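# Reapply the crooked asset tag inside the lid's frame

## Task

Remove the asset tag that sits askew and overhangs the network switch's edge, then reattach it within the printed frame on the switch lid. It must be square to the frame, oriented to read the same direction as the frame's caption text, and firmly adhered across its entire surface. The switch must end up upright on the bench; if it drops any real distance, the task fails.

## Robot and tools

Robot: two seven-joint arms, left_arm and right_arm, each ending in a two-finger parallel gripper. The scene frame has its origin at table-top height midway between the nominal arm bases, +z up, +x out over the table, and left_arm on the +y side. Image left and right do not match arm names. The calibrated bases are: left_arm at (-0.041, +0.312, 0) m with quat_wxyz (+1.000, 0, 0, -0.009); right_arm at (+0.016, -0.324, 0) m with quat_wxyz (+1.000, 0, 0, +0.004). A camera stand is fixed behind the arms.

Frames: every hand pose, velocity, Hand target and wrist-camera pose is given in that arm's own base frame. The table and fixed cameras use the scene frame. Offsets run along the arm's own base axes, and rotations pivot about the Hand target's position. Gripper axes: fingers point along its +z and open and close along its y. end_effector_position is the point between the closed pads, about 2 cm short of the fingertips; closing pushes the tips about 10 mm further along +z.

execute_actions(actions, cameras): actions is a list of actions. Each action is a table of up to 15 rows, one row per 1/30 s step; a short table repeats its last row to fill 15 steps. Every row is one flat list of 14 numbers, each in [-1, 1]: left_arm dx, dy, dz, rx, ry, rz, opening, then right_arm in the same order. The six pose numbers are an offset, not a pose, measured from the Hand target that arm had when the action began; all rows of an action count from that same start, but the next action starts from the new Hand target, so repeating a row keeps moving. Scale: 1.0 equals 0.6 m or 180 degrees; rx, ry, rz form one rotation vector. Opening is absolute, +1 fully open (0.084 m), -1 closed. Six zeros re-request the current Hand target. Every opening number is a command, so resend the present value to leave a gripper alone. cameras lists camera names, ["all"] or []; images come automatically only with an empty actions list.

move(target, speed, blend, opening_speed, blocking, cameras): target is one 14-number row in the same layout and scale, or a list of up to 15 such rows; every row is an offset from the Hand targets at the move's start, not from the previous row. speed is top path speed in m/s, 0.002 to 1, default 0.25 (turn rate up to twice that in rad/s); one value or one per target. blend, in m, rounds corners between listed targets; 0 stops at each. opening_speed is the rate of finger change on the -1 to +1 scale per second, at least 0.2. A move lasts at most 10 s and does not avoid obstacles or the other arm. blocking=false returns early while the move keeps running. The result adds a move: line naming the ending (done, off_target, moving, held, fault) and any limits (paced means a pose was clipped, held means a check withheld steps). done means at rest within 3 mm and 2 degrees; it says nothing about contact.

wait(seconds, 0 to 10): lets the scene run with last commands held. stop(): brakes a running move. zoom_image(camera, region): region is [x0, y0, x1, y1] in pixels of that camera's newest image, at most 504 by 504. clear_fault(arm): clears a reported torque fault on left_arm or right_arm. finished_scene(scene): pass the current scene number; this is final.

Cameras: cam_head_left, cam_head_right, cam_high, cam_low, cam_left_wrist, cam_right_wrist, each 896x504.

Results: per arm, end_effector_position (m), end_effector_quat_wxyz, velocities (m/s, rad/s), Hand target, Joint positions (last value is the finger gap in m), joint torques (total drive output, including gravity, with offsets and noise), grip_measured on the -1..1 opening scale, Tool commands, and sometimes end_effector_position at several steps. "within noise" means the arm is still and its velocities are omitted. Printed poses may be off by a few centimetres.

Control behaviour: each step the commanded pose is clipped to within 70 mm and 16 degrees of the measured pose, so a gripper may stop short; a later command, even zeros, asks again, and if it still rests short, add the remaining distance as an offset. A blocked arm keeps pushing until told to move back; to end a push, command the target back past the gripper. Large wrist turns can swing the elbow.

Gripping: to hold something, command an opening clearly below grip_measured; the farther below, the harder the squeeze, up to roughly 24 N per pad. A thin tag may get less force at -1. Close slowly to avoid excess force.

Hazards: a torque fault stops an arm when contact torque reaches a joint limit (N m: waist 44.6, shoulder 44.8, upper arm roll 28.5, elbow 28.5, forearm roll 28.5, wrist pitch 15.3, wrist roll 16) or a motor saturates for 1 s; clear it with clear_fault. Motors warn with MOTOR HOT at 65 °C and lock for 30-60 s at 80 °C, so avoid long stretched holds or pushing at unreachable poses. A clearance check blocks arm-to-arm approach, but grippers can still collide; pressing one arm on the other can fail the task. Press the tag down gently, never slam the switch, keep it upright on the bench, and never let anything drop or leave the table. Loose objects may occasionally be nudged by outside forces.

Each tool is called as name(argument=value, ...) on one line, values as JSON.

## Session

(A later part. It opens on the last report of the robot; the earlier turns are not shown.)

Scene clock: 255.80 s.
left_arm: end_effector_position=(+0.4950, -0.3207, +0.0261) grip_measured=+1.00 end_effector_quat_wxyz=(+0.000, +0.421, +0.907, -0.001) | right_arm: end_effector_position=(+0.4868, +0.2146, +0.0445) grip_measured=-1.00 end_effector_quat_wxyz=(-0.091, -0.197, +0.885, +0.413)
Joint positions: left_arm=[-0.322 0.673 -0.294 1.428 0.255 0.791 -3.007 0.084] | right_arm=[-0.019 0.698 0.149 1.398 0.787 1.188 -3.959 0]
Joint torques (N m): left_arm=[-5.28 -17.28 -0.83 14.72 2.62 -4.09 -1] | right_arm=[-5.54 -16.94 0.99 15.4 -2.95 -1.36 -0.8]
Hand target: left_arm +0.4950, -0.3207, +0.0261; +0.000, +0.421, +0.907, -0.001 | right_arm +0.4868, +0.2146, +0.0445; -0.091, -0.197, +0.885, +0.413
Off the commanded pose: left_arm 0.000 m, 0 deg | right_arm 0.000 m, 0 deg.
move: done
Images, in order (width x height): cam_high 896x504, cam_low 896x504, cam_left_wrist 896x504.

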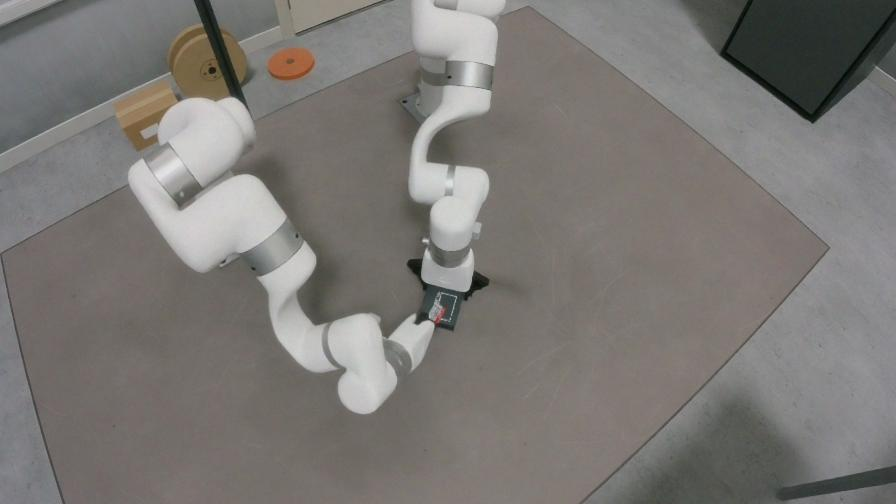

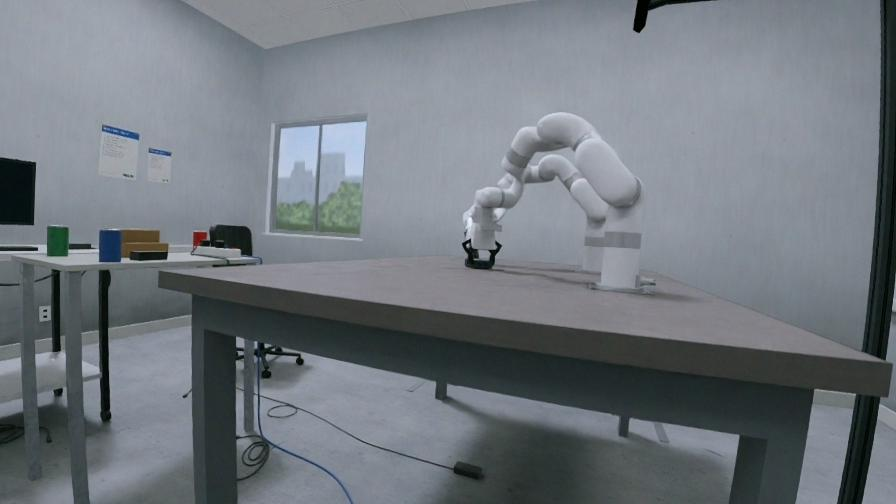

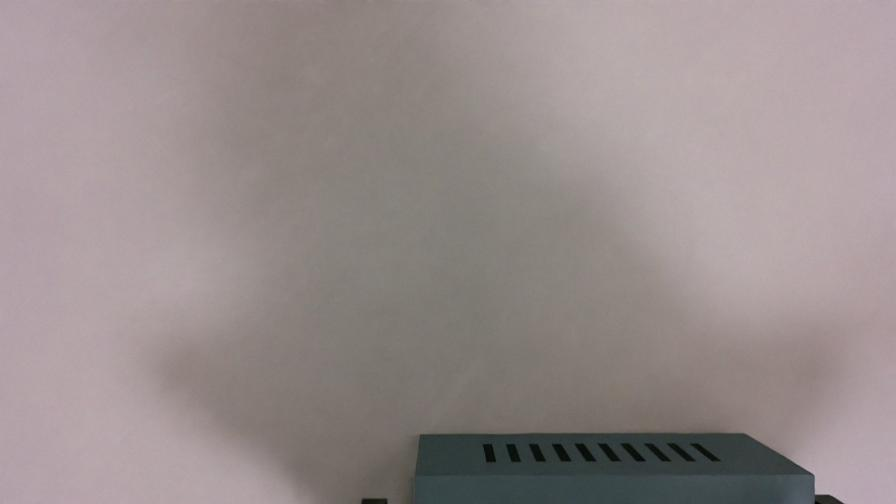

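move(target=[[0.0022,0.0019,0,0,0,0,1,0,0,0,0,0,0,-1],[0.0022,0.0019,0,0,0,0,0.4,0,0,0,0,0,0,-1]], speed=0.02, opening_speed=0.2, cameras=["cam_left_wrist","cam_right_wrist"])

Scene clock: 269.10 s.
left_arm: end_effector_position=(+0.4964, -0.3195, +0.0262) grip_measured=+0.75 end_effector_quat_wxyz=(+0.000, +0.421, +0.907, -0.001) | right_arm: end_effector_position=(+0.4868, +0.2146, +0.0445) grip_measured=-1.00 end_effector_quat_wxyz=(-0.091, -0.197, +0.885, +0.413)
Joint positions: left_arm=[-0.319 0.675 -0.294 1.43 0.255 0.792 -3.004 0.075] | right_arm=[-0.019 0.698 0.149 1.398 0.787 1.188 -3.959 0]
Joint torques (N m): left_arm=[13.33 -13.72 16.46 16.67 5.55 1.04 -1.46] | right_arm=[-5.75 -16.91 1.56 9.68 -3.07 -0.33 -0.76]
Hand target: left_arm +0.4963, -0.3195, +0.0261; +0.000, +0.421, +0.907, -0.001 | right_arm +0.4868, +0.2146, +0.0445; -0.091, -0.197, +0.885, +0.413
Off the commanded pose: left_arm 0.000 m, 0 deg | right_arm 0.000 m, 0 deg.
move: done
Images, in order (width x height): cam_left_wrist 896x504, cam_right_wrist 896x504.

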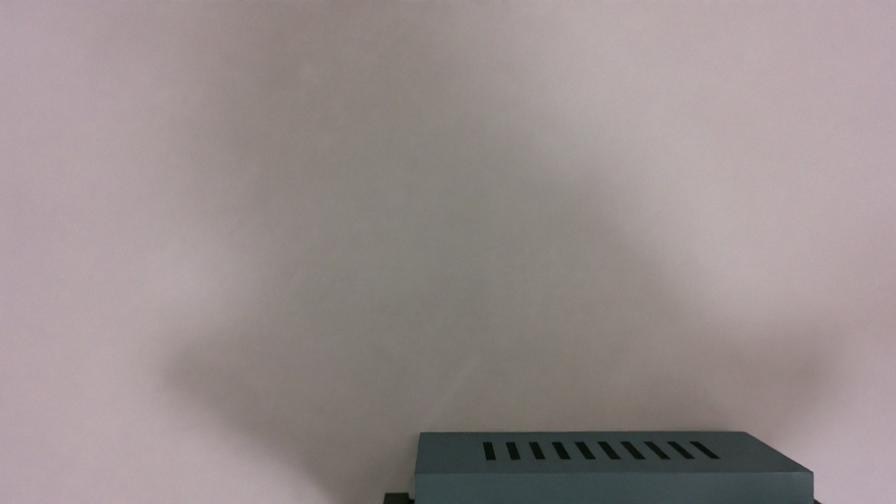

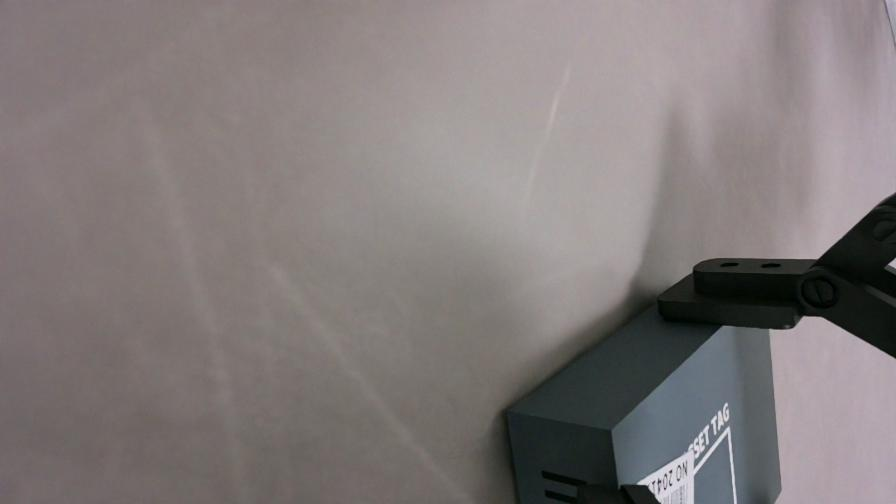

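move(target=[[0,0,0,0,0,0,0.2,-0.0035,0.0075,0.025,0,0,0,-1],[0,0,0,0,0,0,0.2,-0.011,0.024,0.05,0,0,0,-1]], speed=0.02, blend=[0.005,0], cameras=["cam_right_wrist","cam_head_left","cam_head_right","cam_low"])

zoom_image(camera="cam_head_right", region=[400, 250, 490, 340])

zoom_image(camera="cam_low", region=[450, 230, 510, 275])

zoom_image(camera="cam_right_wrist", region=[440, 300, 740, 504])

Scene clock: 276.77 s.
left_arm: end_effector_position=(+0.4963, -0.3195, +0.0261) grip_measured=+0.75 end_effector_quat_wxyz=(+0.000, +0.421, +0.907, -0.001) | right_arm: end_effector_position=(+0.4802, +0.2290, +0.0744) grip_measured=-1.00 end_effector_quat_wxyz=(-0.091, -0.197, +0.885, +0.413)
Joint positions: left_arm=[-0.319 0.675 -0.294 1.43 0.255 0.792 -3.004 0.075] | right_arm=[-0.005 0.623 0.161 1.363 0.796 1.201 -3.916 0]
Joint torques (N m): left_arm=[9.94 -12.9 5.49 13.6 4.16 -0.24 0.02] | right_arm=[4.8 -26.85 4.97 12.7 4.84 1.77 1.25]
Hand target: left_arm +0.4963, -0.3195, +0.0261; +0.000, +0.421, +0.907, -0.001 | right_arm +0.4802, +0.2290, +0.0745; -0.091, -0.197, +0.885, +0.413
Off the commanded pose: left_arm 0.000 m, 0 deg | right_arm 0.000 m, 0 deg.
move: done; blend cut to 0 m at target 1
Images, in order (width x height): cam_head_left 896x504, cam_head_right 896x504, cam_low 896x504, cam_right_wrist 896x504.

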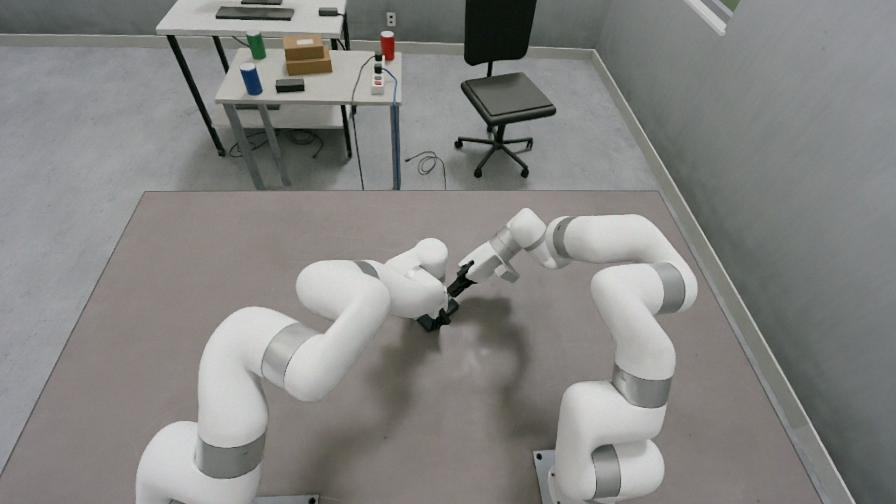

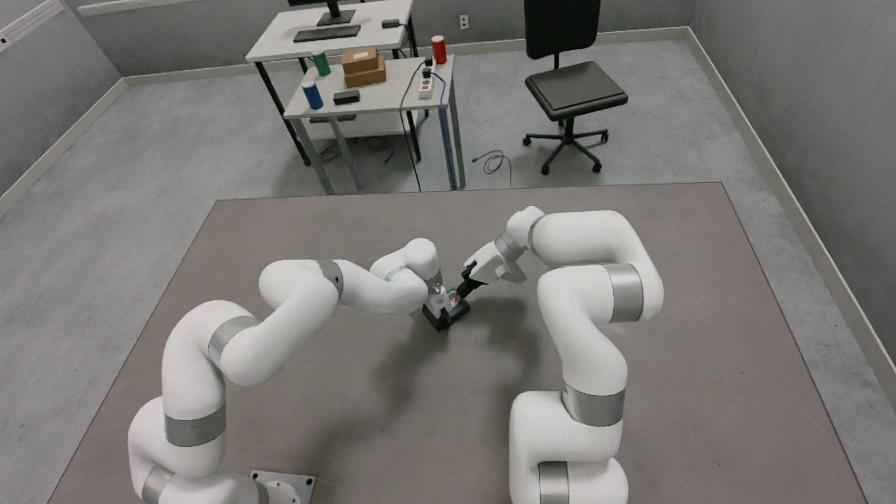

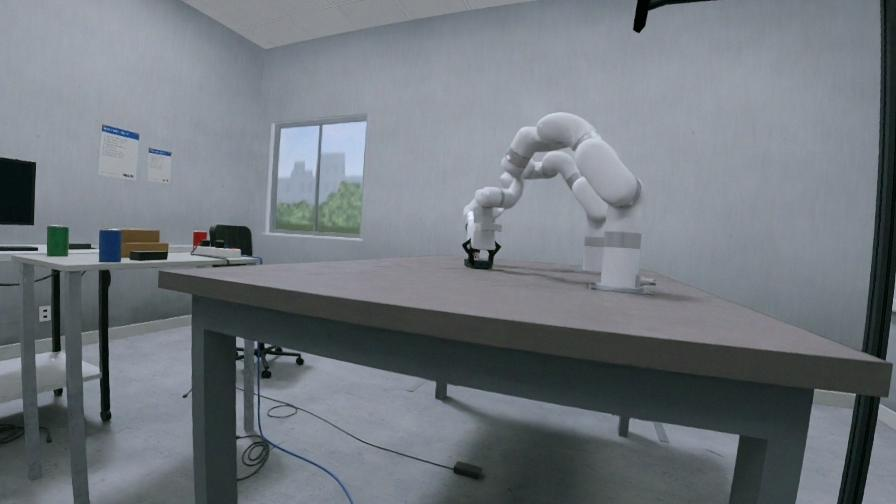

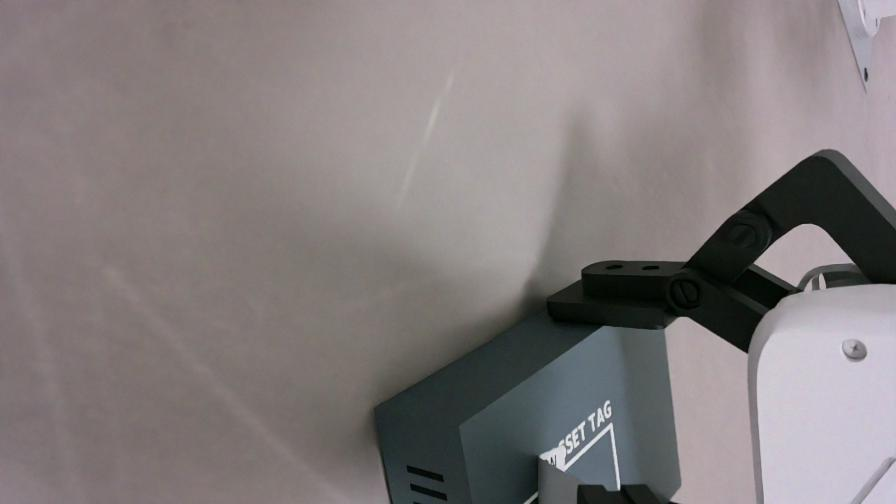

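Scaled by 5.600 from the camera's 896x504 image, which has a finer 1280x720 frame.

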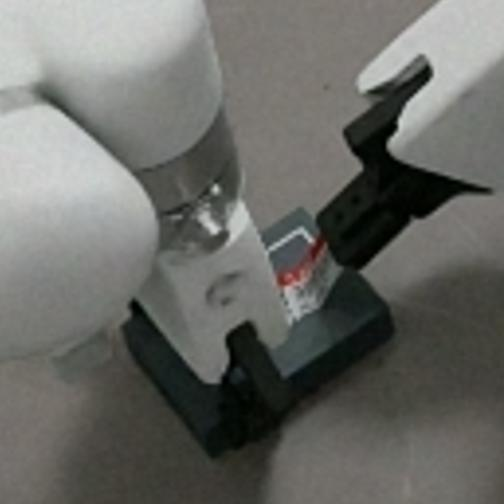

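Scaled by 8.400 from the camera's 896x504 image, which has a finer 1280x720 frame.

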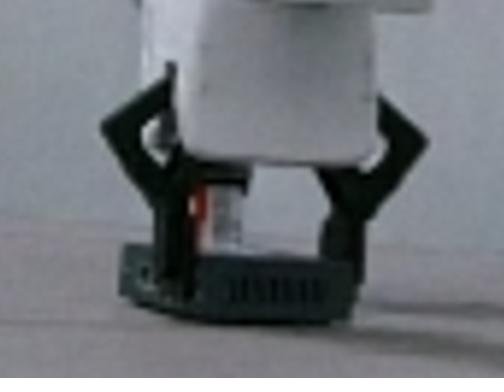

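Scaled by 1.680 from the camera's 896x504 image, which has a finer 1280x720 frame.

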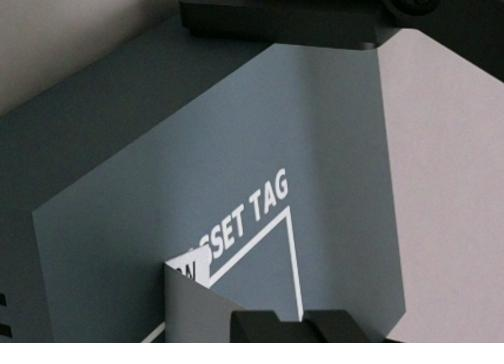

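move(target=[0,0,0,0,0,0,0.2,-0.004,0.009,0.05,0,0,0,-1], speed=0.02, cameras=["cam_right_wrist","cam_head_left","cam_head_right","cam_low"])

zoom_image(camera="cam_head_right", region=[400, 250, 490, 340])

zoom_image(camera="cam_low", region=[450, 220, 510, 275])

zoom_image(camera="cam_right_wrist", region=[400, 300, 700, 504])

Scene clock: 283.03 s.
left_arm: end_effector_position=(+0.4963, -0.3195, +0.0261) grip_measured=+0.75 end_effector_quat_wxyz=(+0.000, +0.421, +0.907, -0.001) | right_arm: end_effector_position=(+0.4778, +0.2344, +0.1044) grip_measured=-1.00 end_effector_quat_wxyz=(-0.091, -0.197, +0.885, +0.413)
Joint positions: left_arm=[-0.319 0.675 -0.294 1.43 0.255 0.792 -3.004 0.075] | right_arm=[-0.002 0.561 0.166 1.354 0.794 1.235 -3.873 0]
Joint torques (N m): left_arm=[2.26 -13.22 -2.7 11.51 1.96 -1.34 0.53] | right_arm=[6.12 -24.98 5.47 12.04 -2.81 1.69 1.33]
Hand target: left_arm +0.4963, -0.3195, +0.0261; +0.000, +0.421, +0.907, -0.001 | right_arm +0.4778, +0.2344, +0.1045; -0.091, -0.197, +0.885, +0.413
Off the commanded pose: left_arm 0.000 m, 0 deg | right_arm 0.000 m, 0 deg.
move: done
Images, in order (width x height): cam_head_left 896x504, cam_head_right 896x504, cam_low 896x504, cam_right_wrist 896x504.

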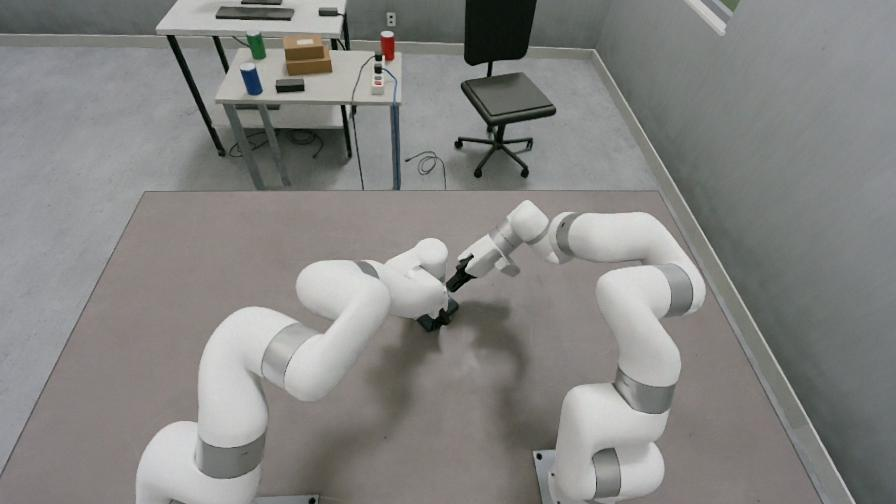

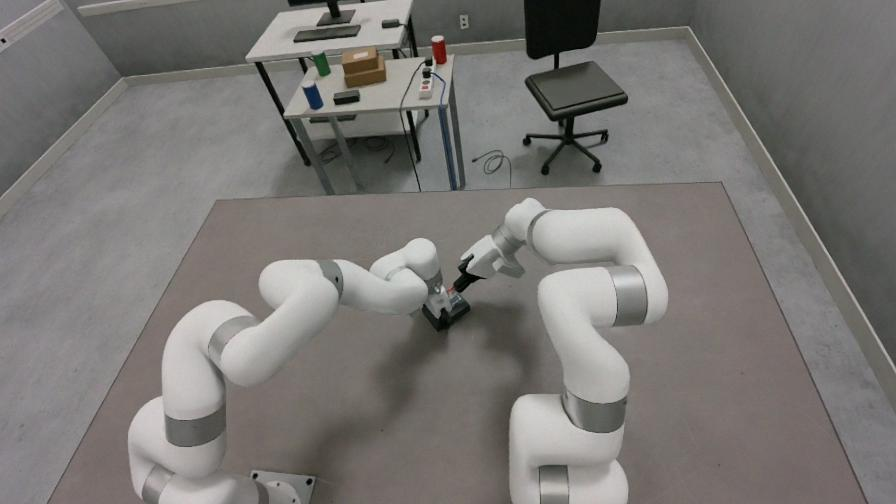

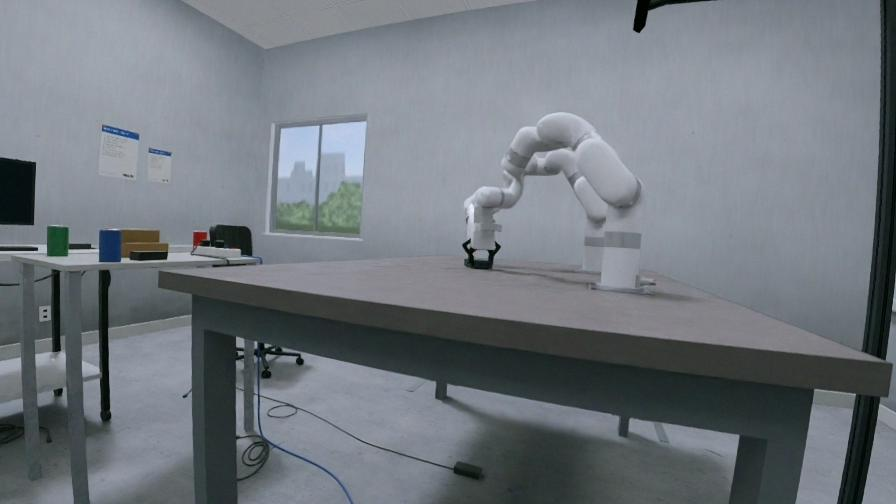

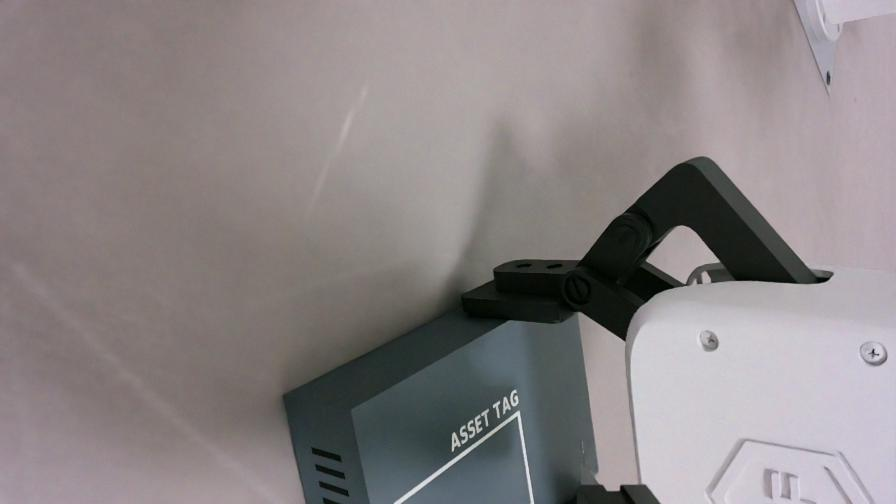

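Scaled by 5.600 from the camera's 896x504 image, which has a finer 1280x720 frame.

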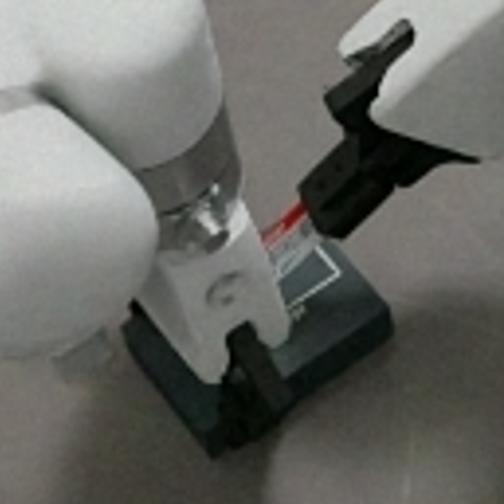

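Scaled by 8.400 from the camera's 896x504 image, which has a finer 1280x720 frame.

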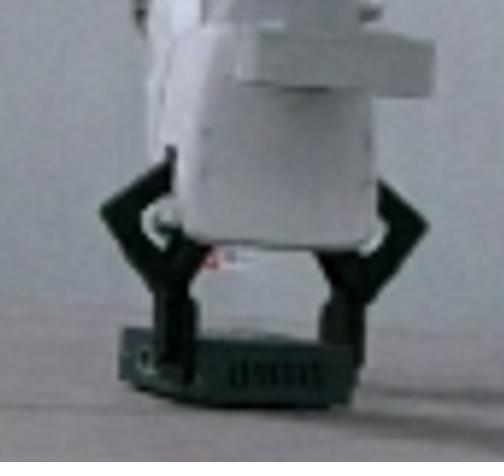

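Scaled by 1.680 from the camera's 896x504 image, which has a finer 1280x720 frame.

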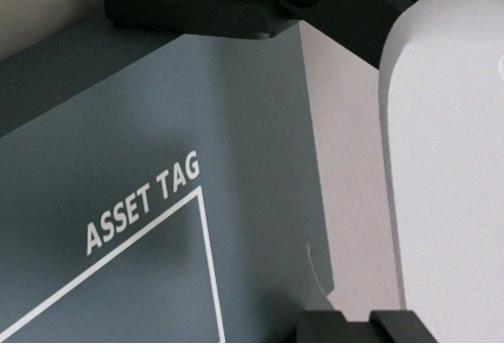

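move(target=[[0,0,0,0,0,0,0.2,0.07,-0.15,0.06,0,0,0,-1],[0,0,0,0,0,0,1,0.07,-0.15,0.06,0,0,0,-1]], speed=0.1, opening_speed=0.8)

move(target=[[0,0,0.25,0,0,0,1,0,0,0,0,0,0,-1],[-0.1,0.5,0.25,0,0,0,1,0,0,0,0,0,0,-1]], speed=[0.1,0.25], blend=[0.03,0], cameras=["all"])

zoom_image(camera="cam_head_left", region=[400, 230, 500, 340])

zoom_image(camera="cam_high", region=[390, 260, 480, 350])

Scene clock: 291.73 s.
left_arm: end_effector_position=(+0.4963, -0.3194, +0.0260) grip_measured=+1.00 end_effector_quat_wxyz=(+0.000, +0.421, +0.907, -0.001) | right_arm: end_effector_position=(+0.5198, +0.1444, +0.1405) grip_measured=-1.00 end_effector_quat_wxyz=(-0.091, -0.197, +0.885, +0.413)
Joint positions: left_arm=[-0.319 0.675 -0.294 1.43 0.255 0.792 -3.004 0.084] | right_arm=[-0.12 0.619 0.101 1.572 0.703 1.463 -3.872 0]
Joint torques (N m): left_arm=[0.25 -25.78 -8.69 19.65 0.63 -2.92 0.27] | right_arm=[-6.18 -17.16 -0.8 17.12 -2.34 1.59 1.31]
Hand target: left_arm +0.4963, -0.3195, +0.0261; +0.000, +0.421, +0.907, -0.001 | right_arm +0.5198, +0.1444, +0.1405; -0.091, -0.197, +0.885, +0.413
Off the commanded pose: left_arm 0.000 m, 0 deg | right_arm 0.000 m, 0 deg.
move: done

Scene clock: 295.07 s.
left_arm: end_effector_position=(+0.4363, -0.0196, +0.1761) grip_measured=+1.00 end_effector_quat_wxyz=(+0.000, +0.421, +0.907, -0.001) | right_arm: end_effector_position=(+0.5198, +0.1444, +0.1405) grip_measured=-1.00 end_effector_quat_wxyz=(-0.091, -0.197, +0.885, +0.413)
Joint positions: left_arm=[0.092 -0.055 -0.135 0.9 -0.011 0.954 -2.307 0.084] | right_arm=[-0.12 0.619 0.101 1.572 0.703 1.463 -3.872 0]
Joint torques (N m): left_arm=[5.52 -17.16 5.53 16.15 -1.91 -4.09 0.85] | right_arm=[-6.21 -17.49 -0.7 17.1 -2.38 1.59 1.31]
Hand target: left_arm +0.4363, -0.0195, +0.1761; +0.000, +0.421, +0.907, -0.001 | right_arm +0.5198, +0.1444, +0.1405; -0.091, -0.197, +0.885, +0.413
Off the commanded pose: left_arm 0.000 m, 0 deg | right_arm 0.000 m, 0 deg.
move: done

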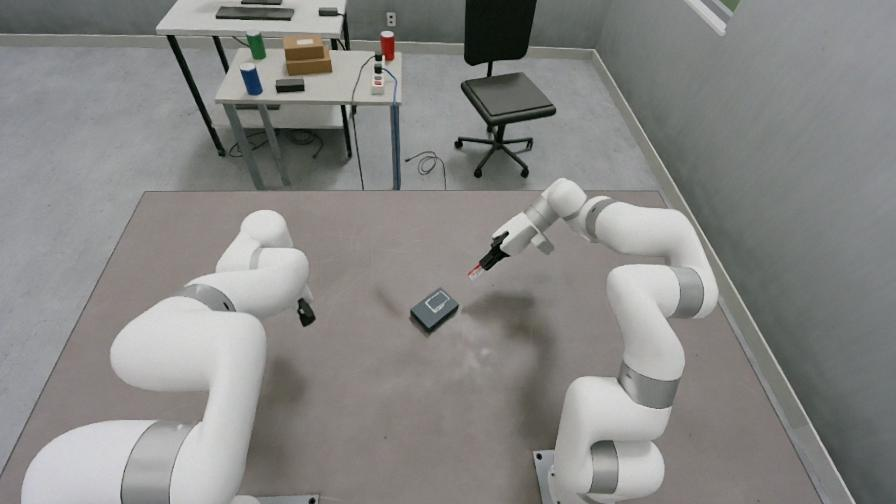

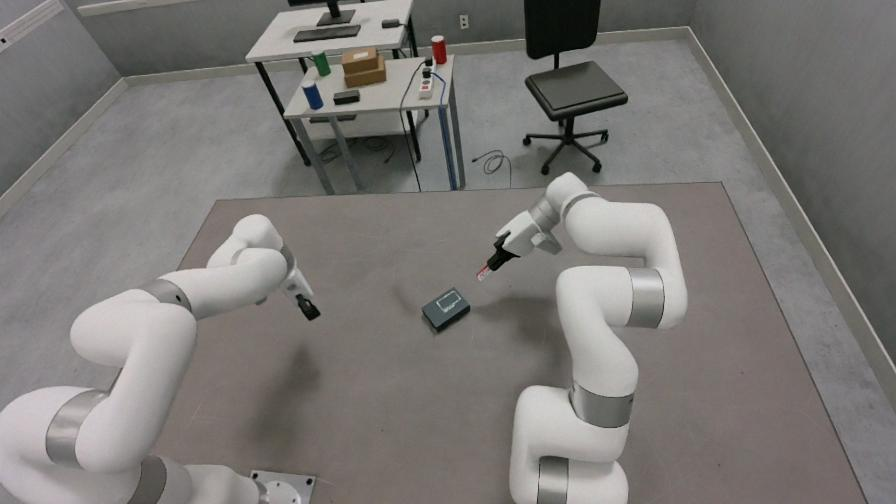

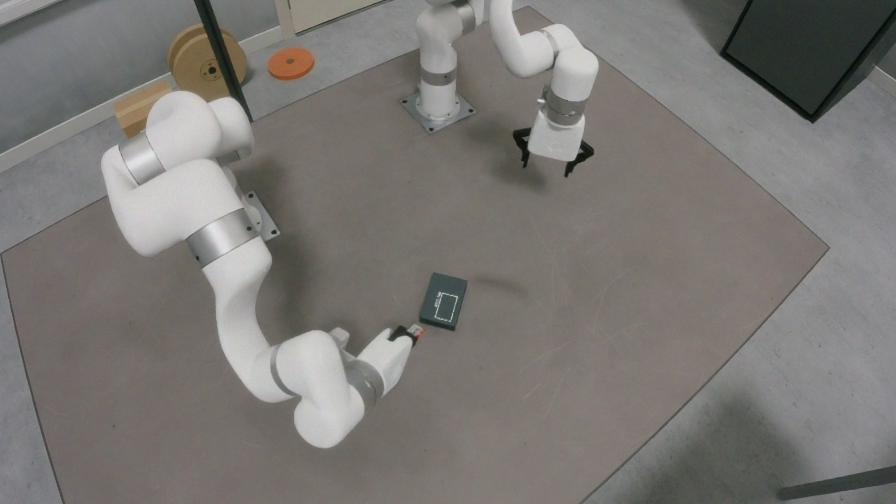

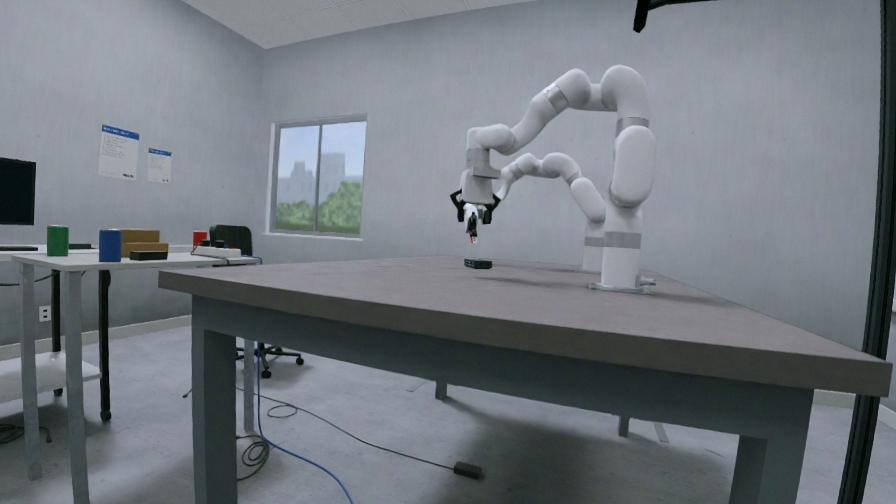

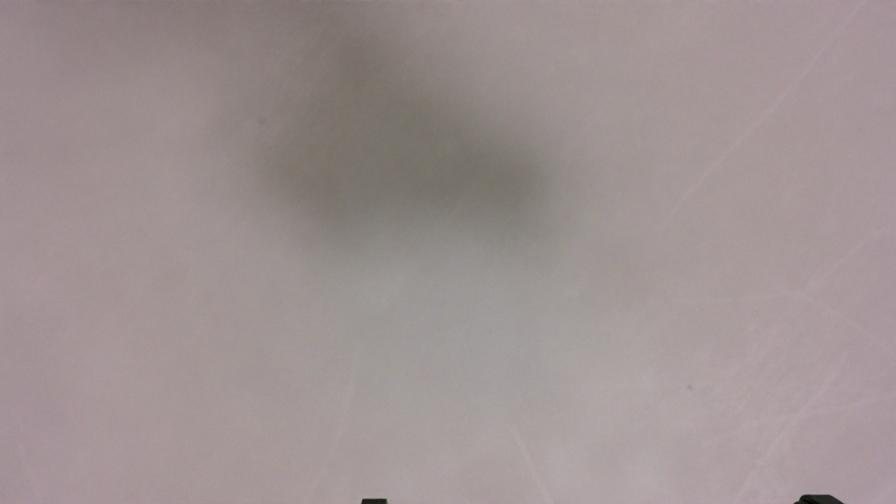

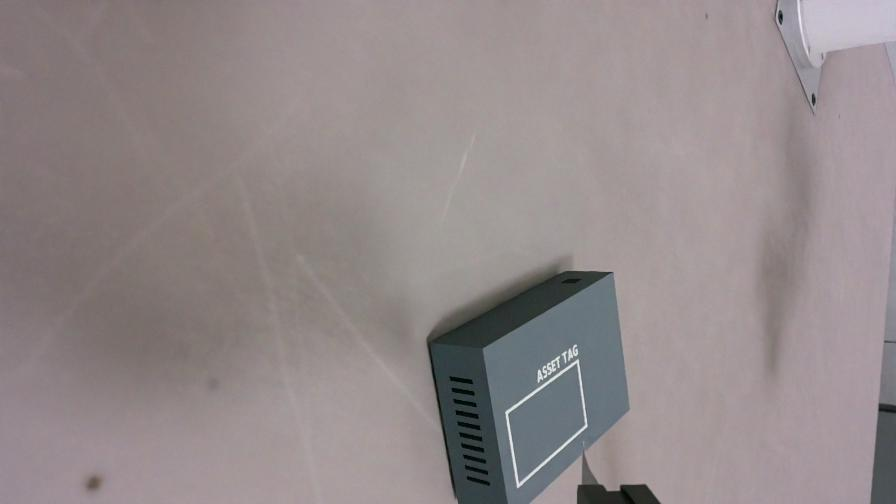

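Scaled by 4.582 from the camera's 896x504 image, which has a finer 1280x720 frame.

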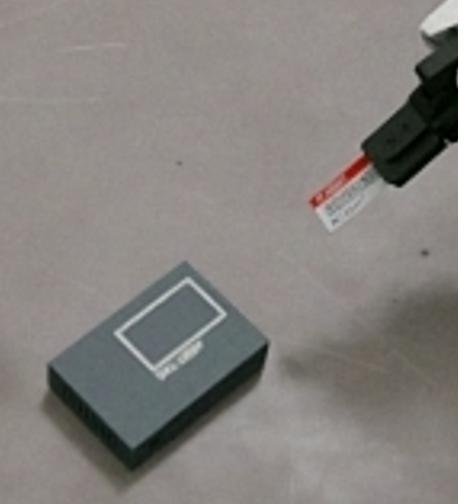

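Scaled by 5.600 from the camera's 896x504 image, which has a finer 1280x720 frame.

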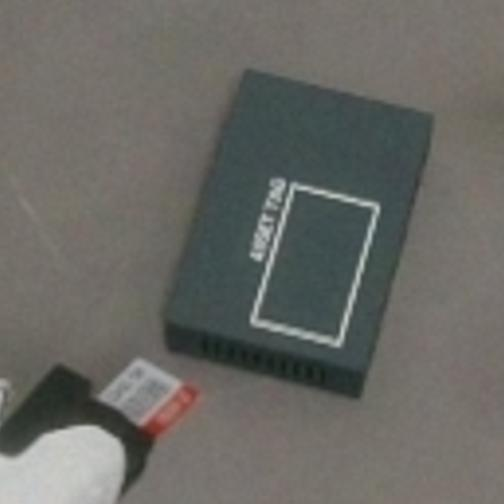

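move(target=[[0,0,0,0,0,0,1,-0.0663,0.0927,0.165,0,0,-0.462,-1],[0,0,0,0,0,0,1,-0.1013,0.2393,0.1,0,0,-0.924,-1]], speed=0.35, blend=[0.04,0], cameras=["all"])

zoom_image(camera="cam_head_left", region=[400, 250, 480, 340])

zoom_image(camera="cam_high", region=[390, 200, 480, 350])

Scene clock: 324.77 s.
left_arm: end_effector_position=(+0.4363, -0.0195, +0.1761) grip_measured=+1.00 end_effector_quat_wxyz=(+0.000, +0.421, +0.907, -0.001) | right_arm: end_effector_position=(+0.4590, +0.2880, +0.2005) grip_measured=-1.00 end_effector_quat_wxyz=(+0.399, +0.855, +0.301, +0.140)
Joint positions: left_arm=[0.092 -0.055 -0.134 0.9 -0.011 0.954 -2.307 0.084] | right_arm=[0.719 1.049 0.48 2.22 1.935 -1.682 -2.616 0]
Joint torques (N m): left_arm=[5.5 -17.04 5.57 16.05 -1.97 -4.13 0.68] | right_arm=[6.22 -19.62 0.9 14.26 -5.67 -3.4 -0.82]
Hand target: left_arm +0.4363, -0.0195, +0.1761; +0.000, +0.421, +0.907, -0.001 | right_arm +0.4590, +0.2880, +0.2005; +0.399, +0.855, +0.301, +0.140
Off the commanded pose: left_arm 0.000 m, 0 deg | right_arm 0.000 m, 0 deg.
move: done

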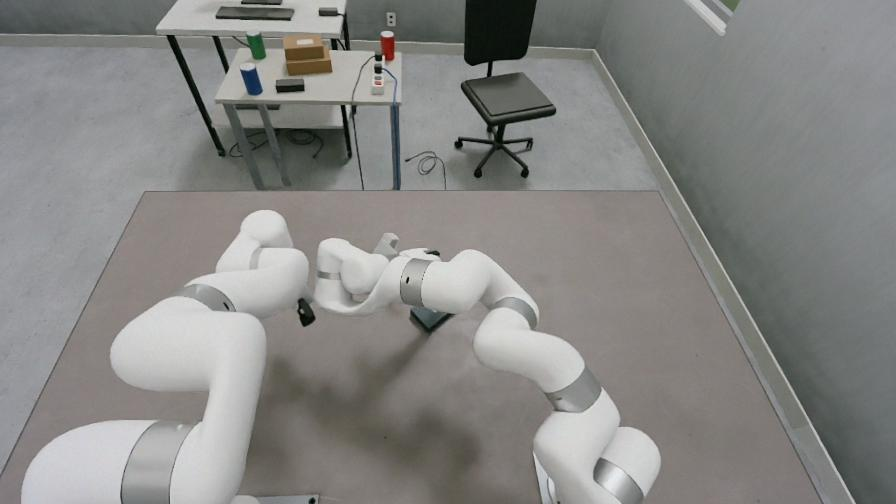

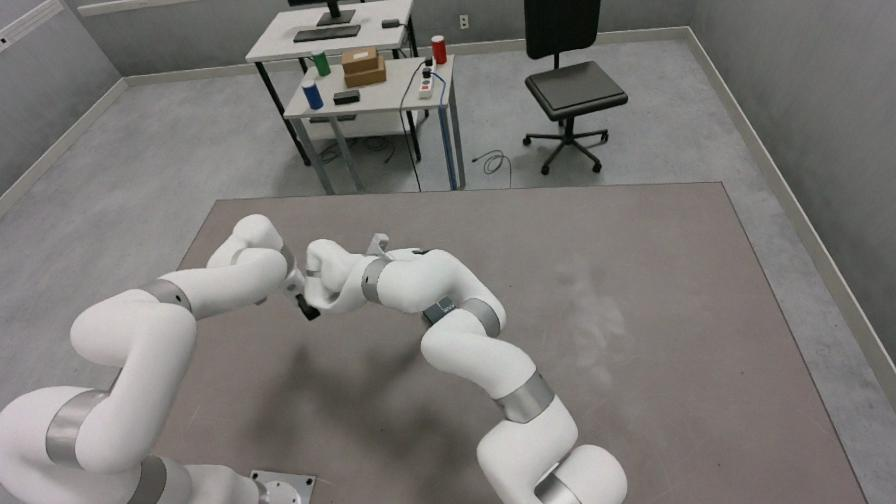

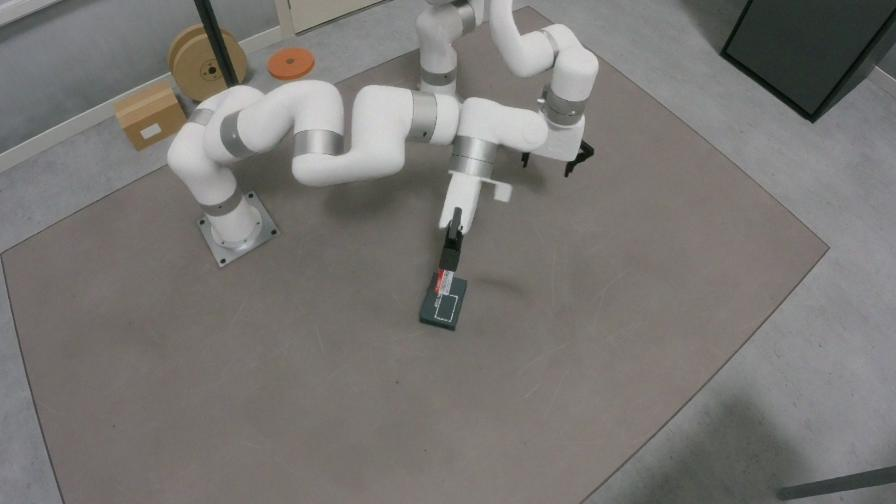

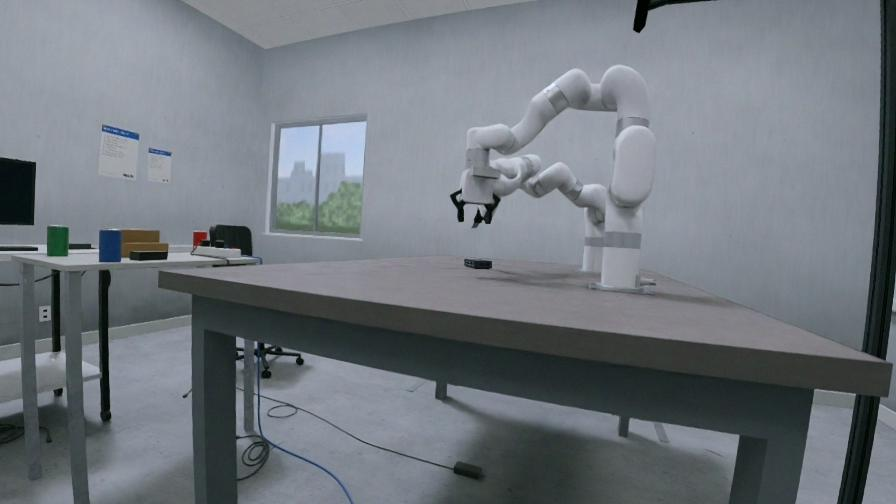

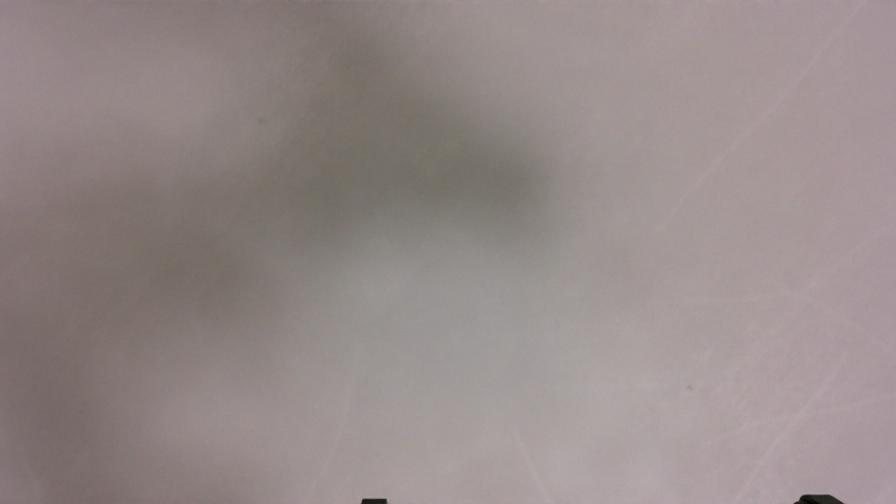

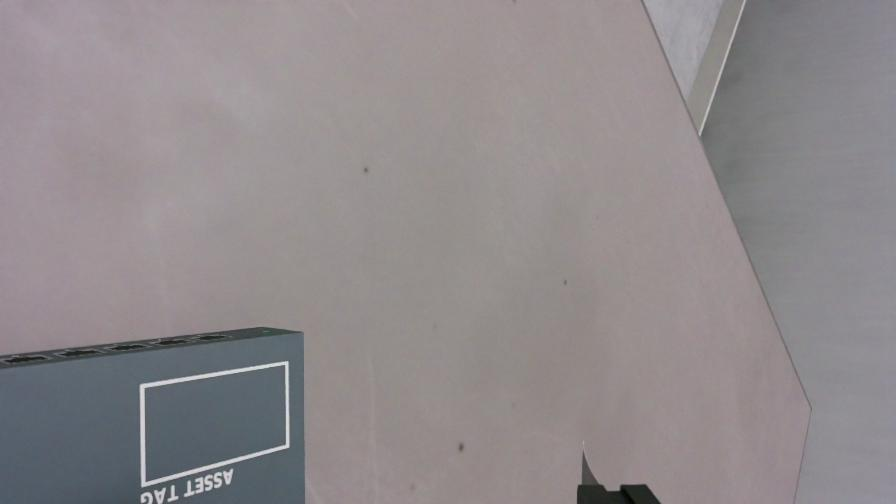

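Scaled by 5.600 from the camera's 896x504 image, which has a finer 1280x720 frame.

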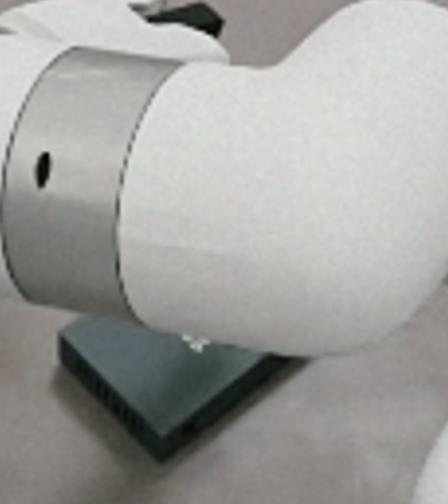

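Scaled by 3.360 from the camera's 896x504 image, which has a finer 1280x720 frame.

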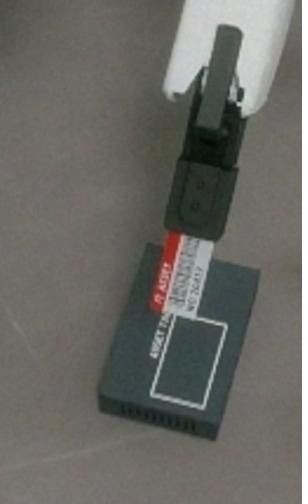

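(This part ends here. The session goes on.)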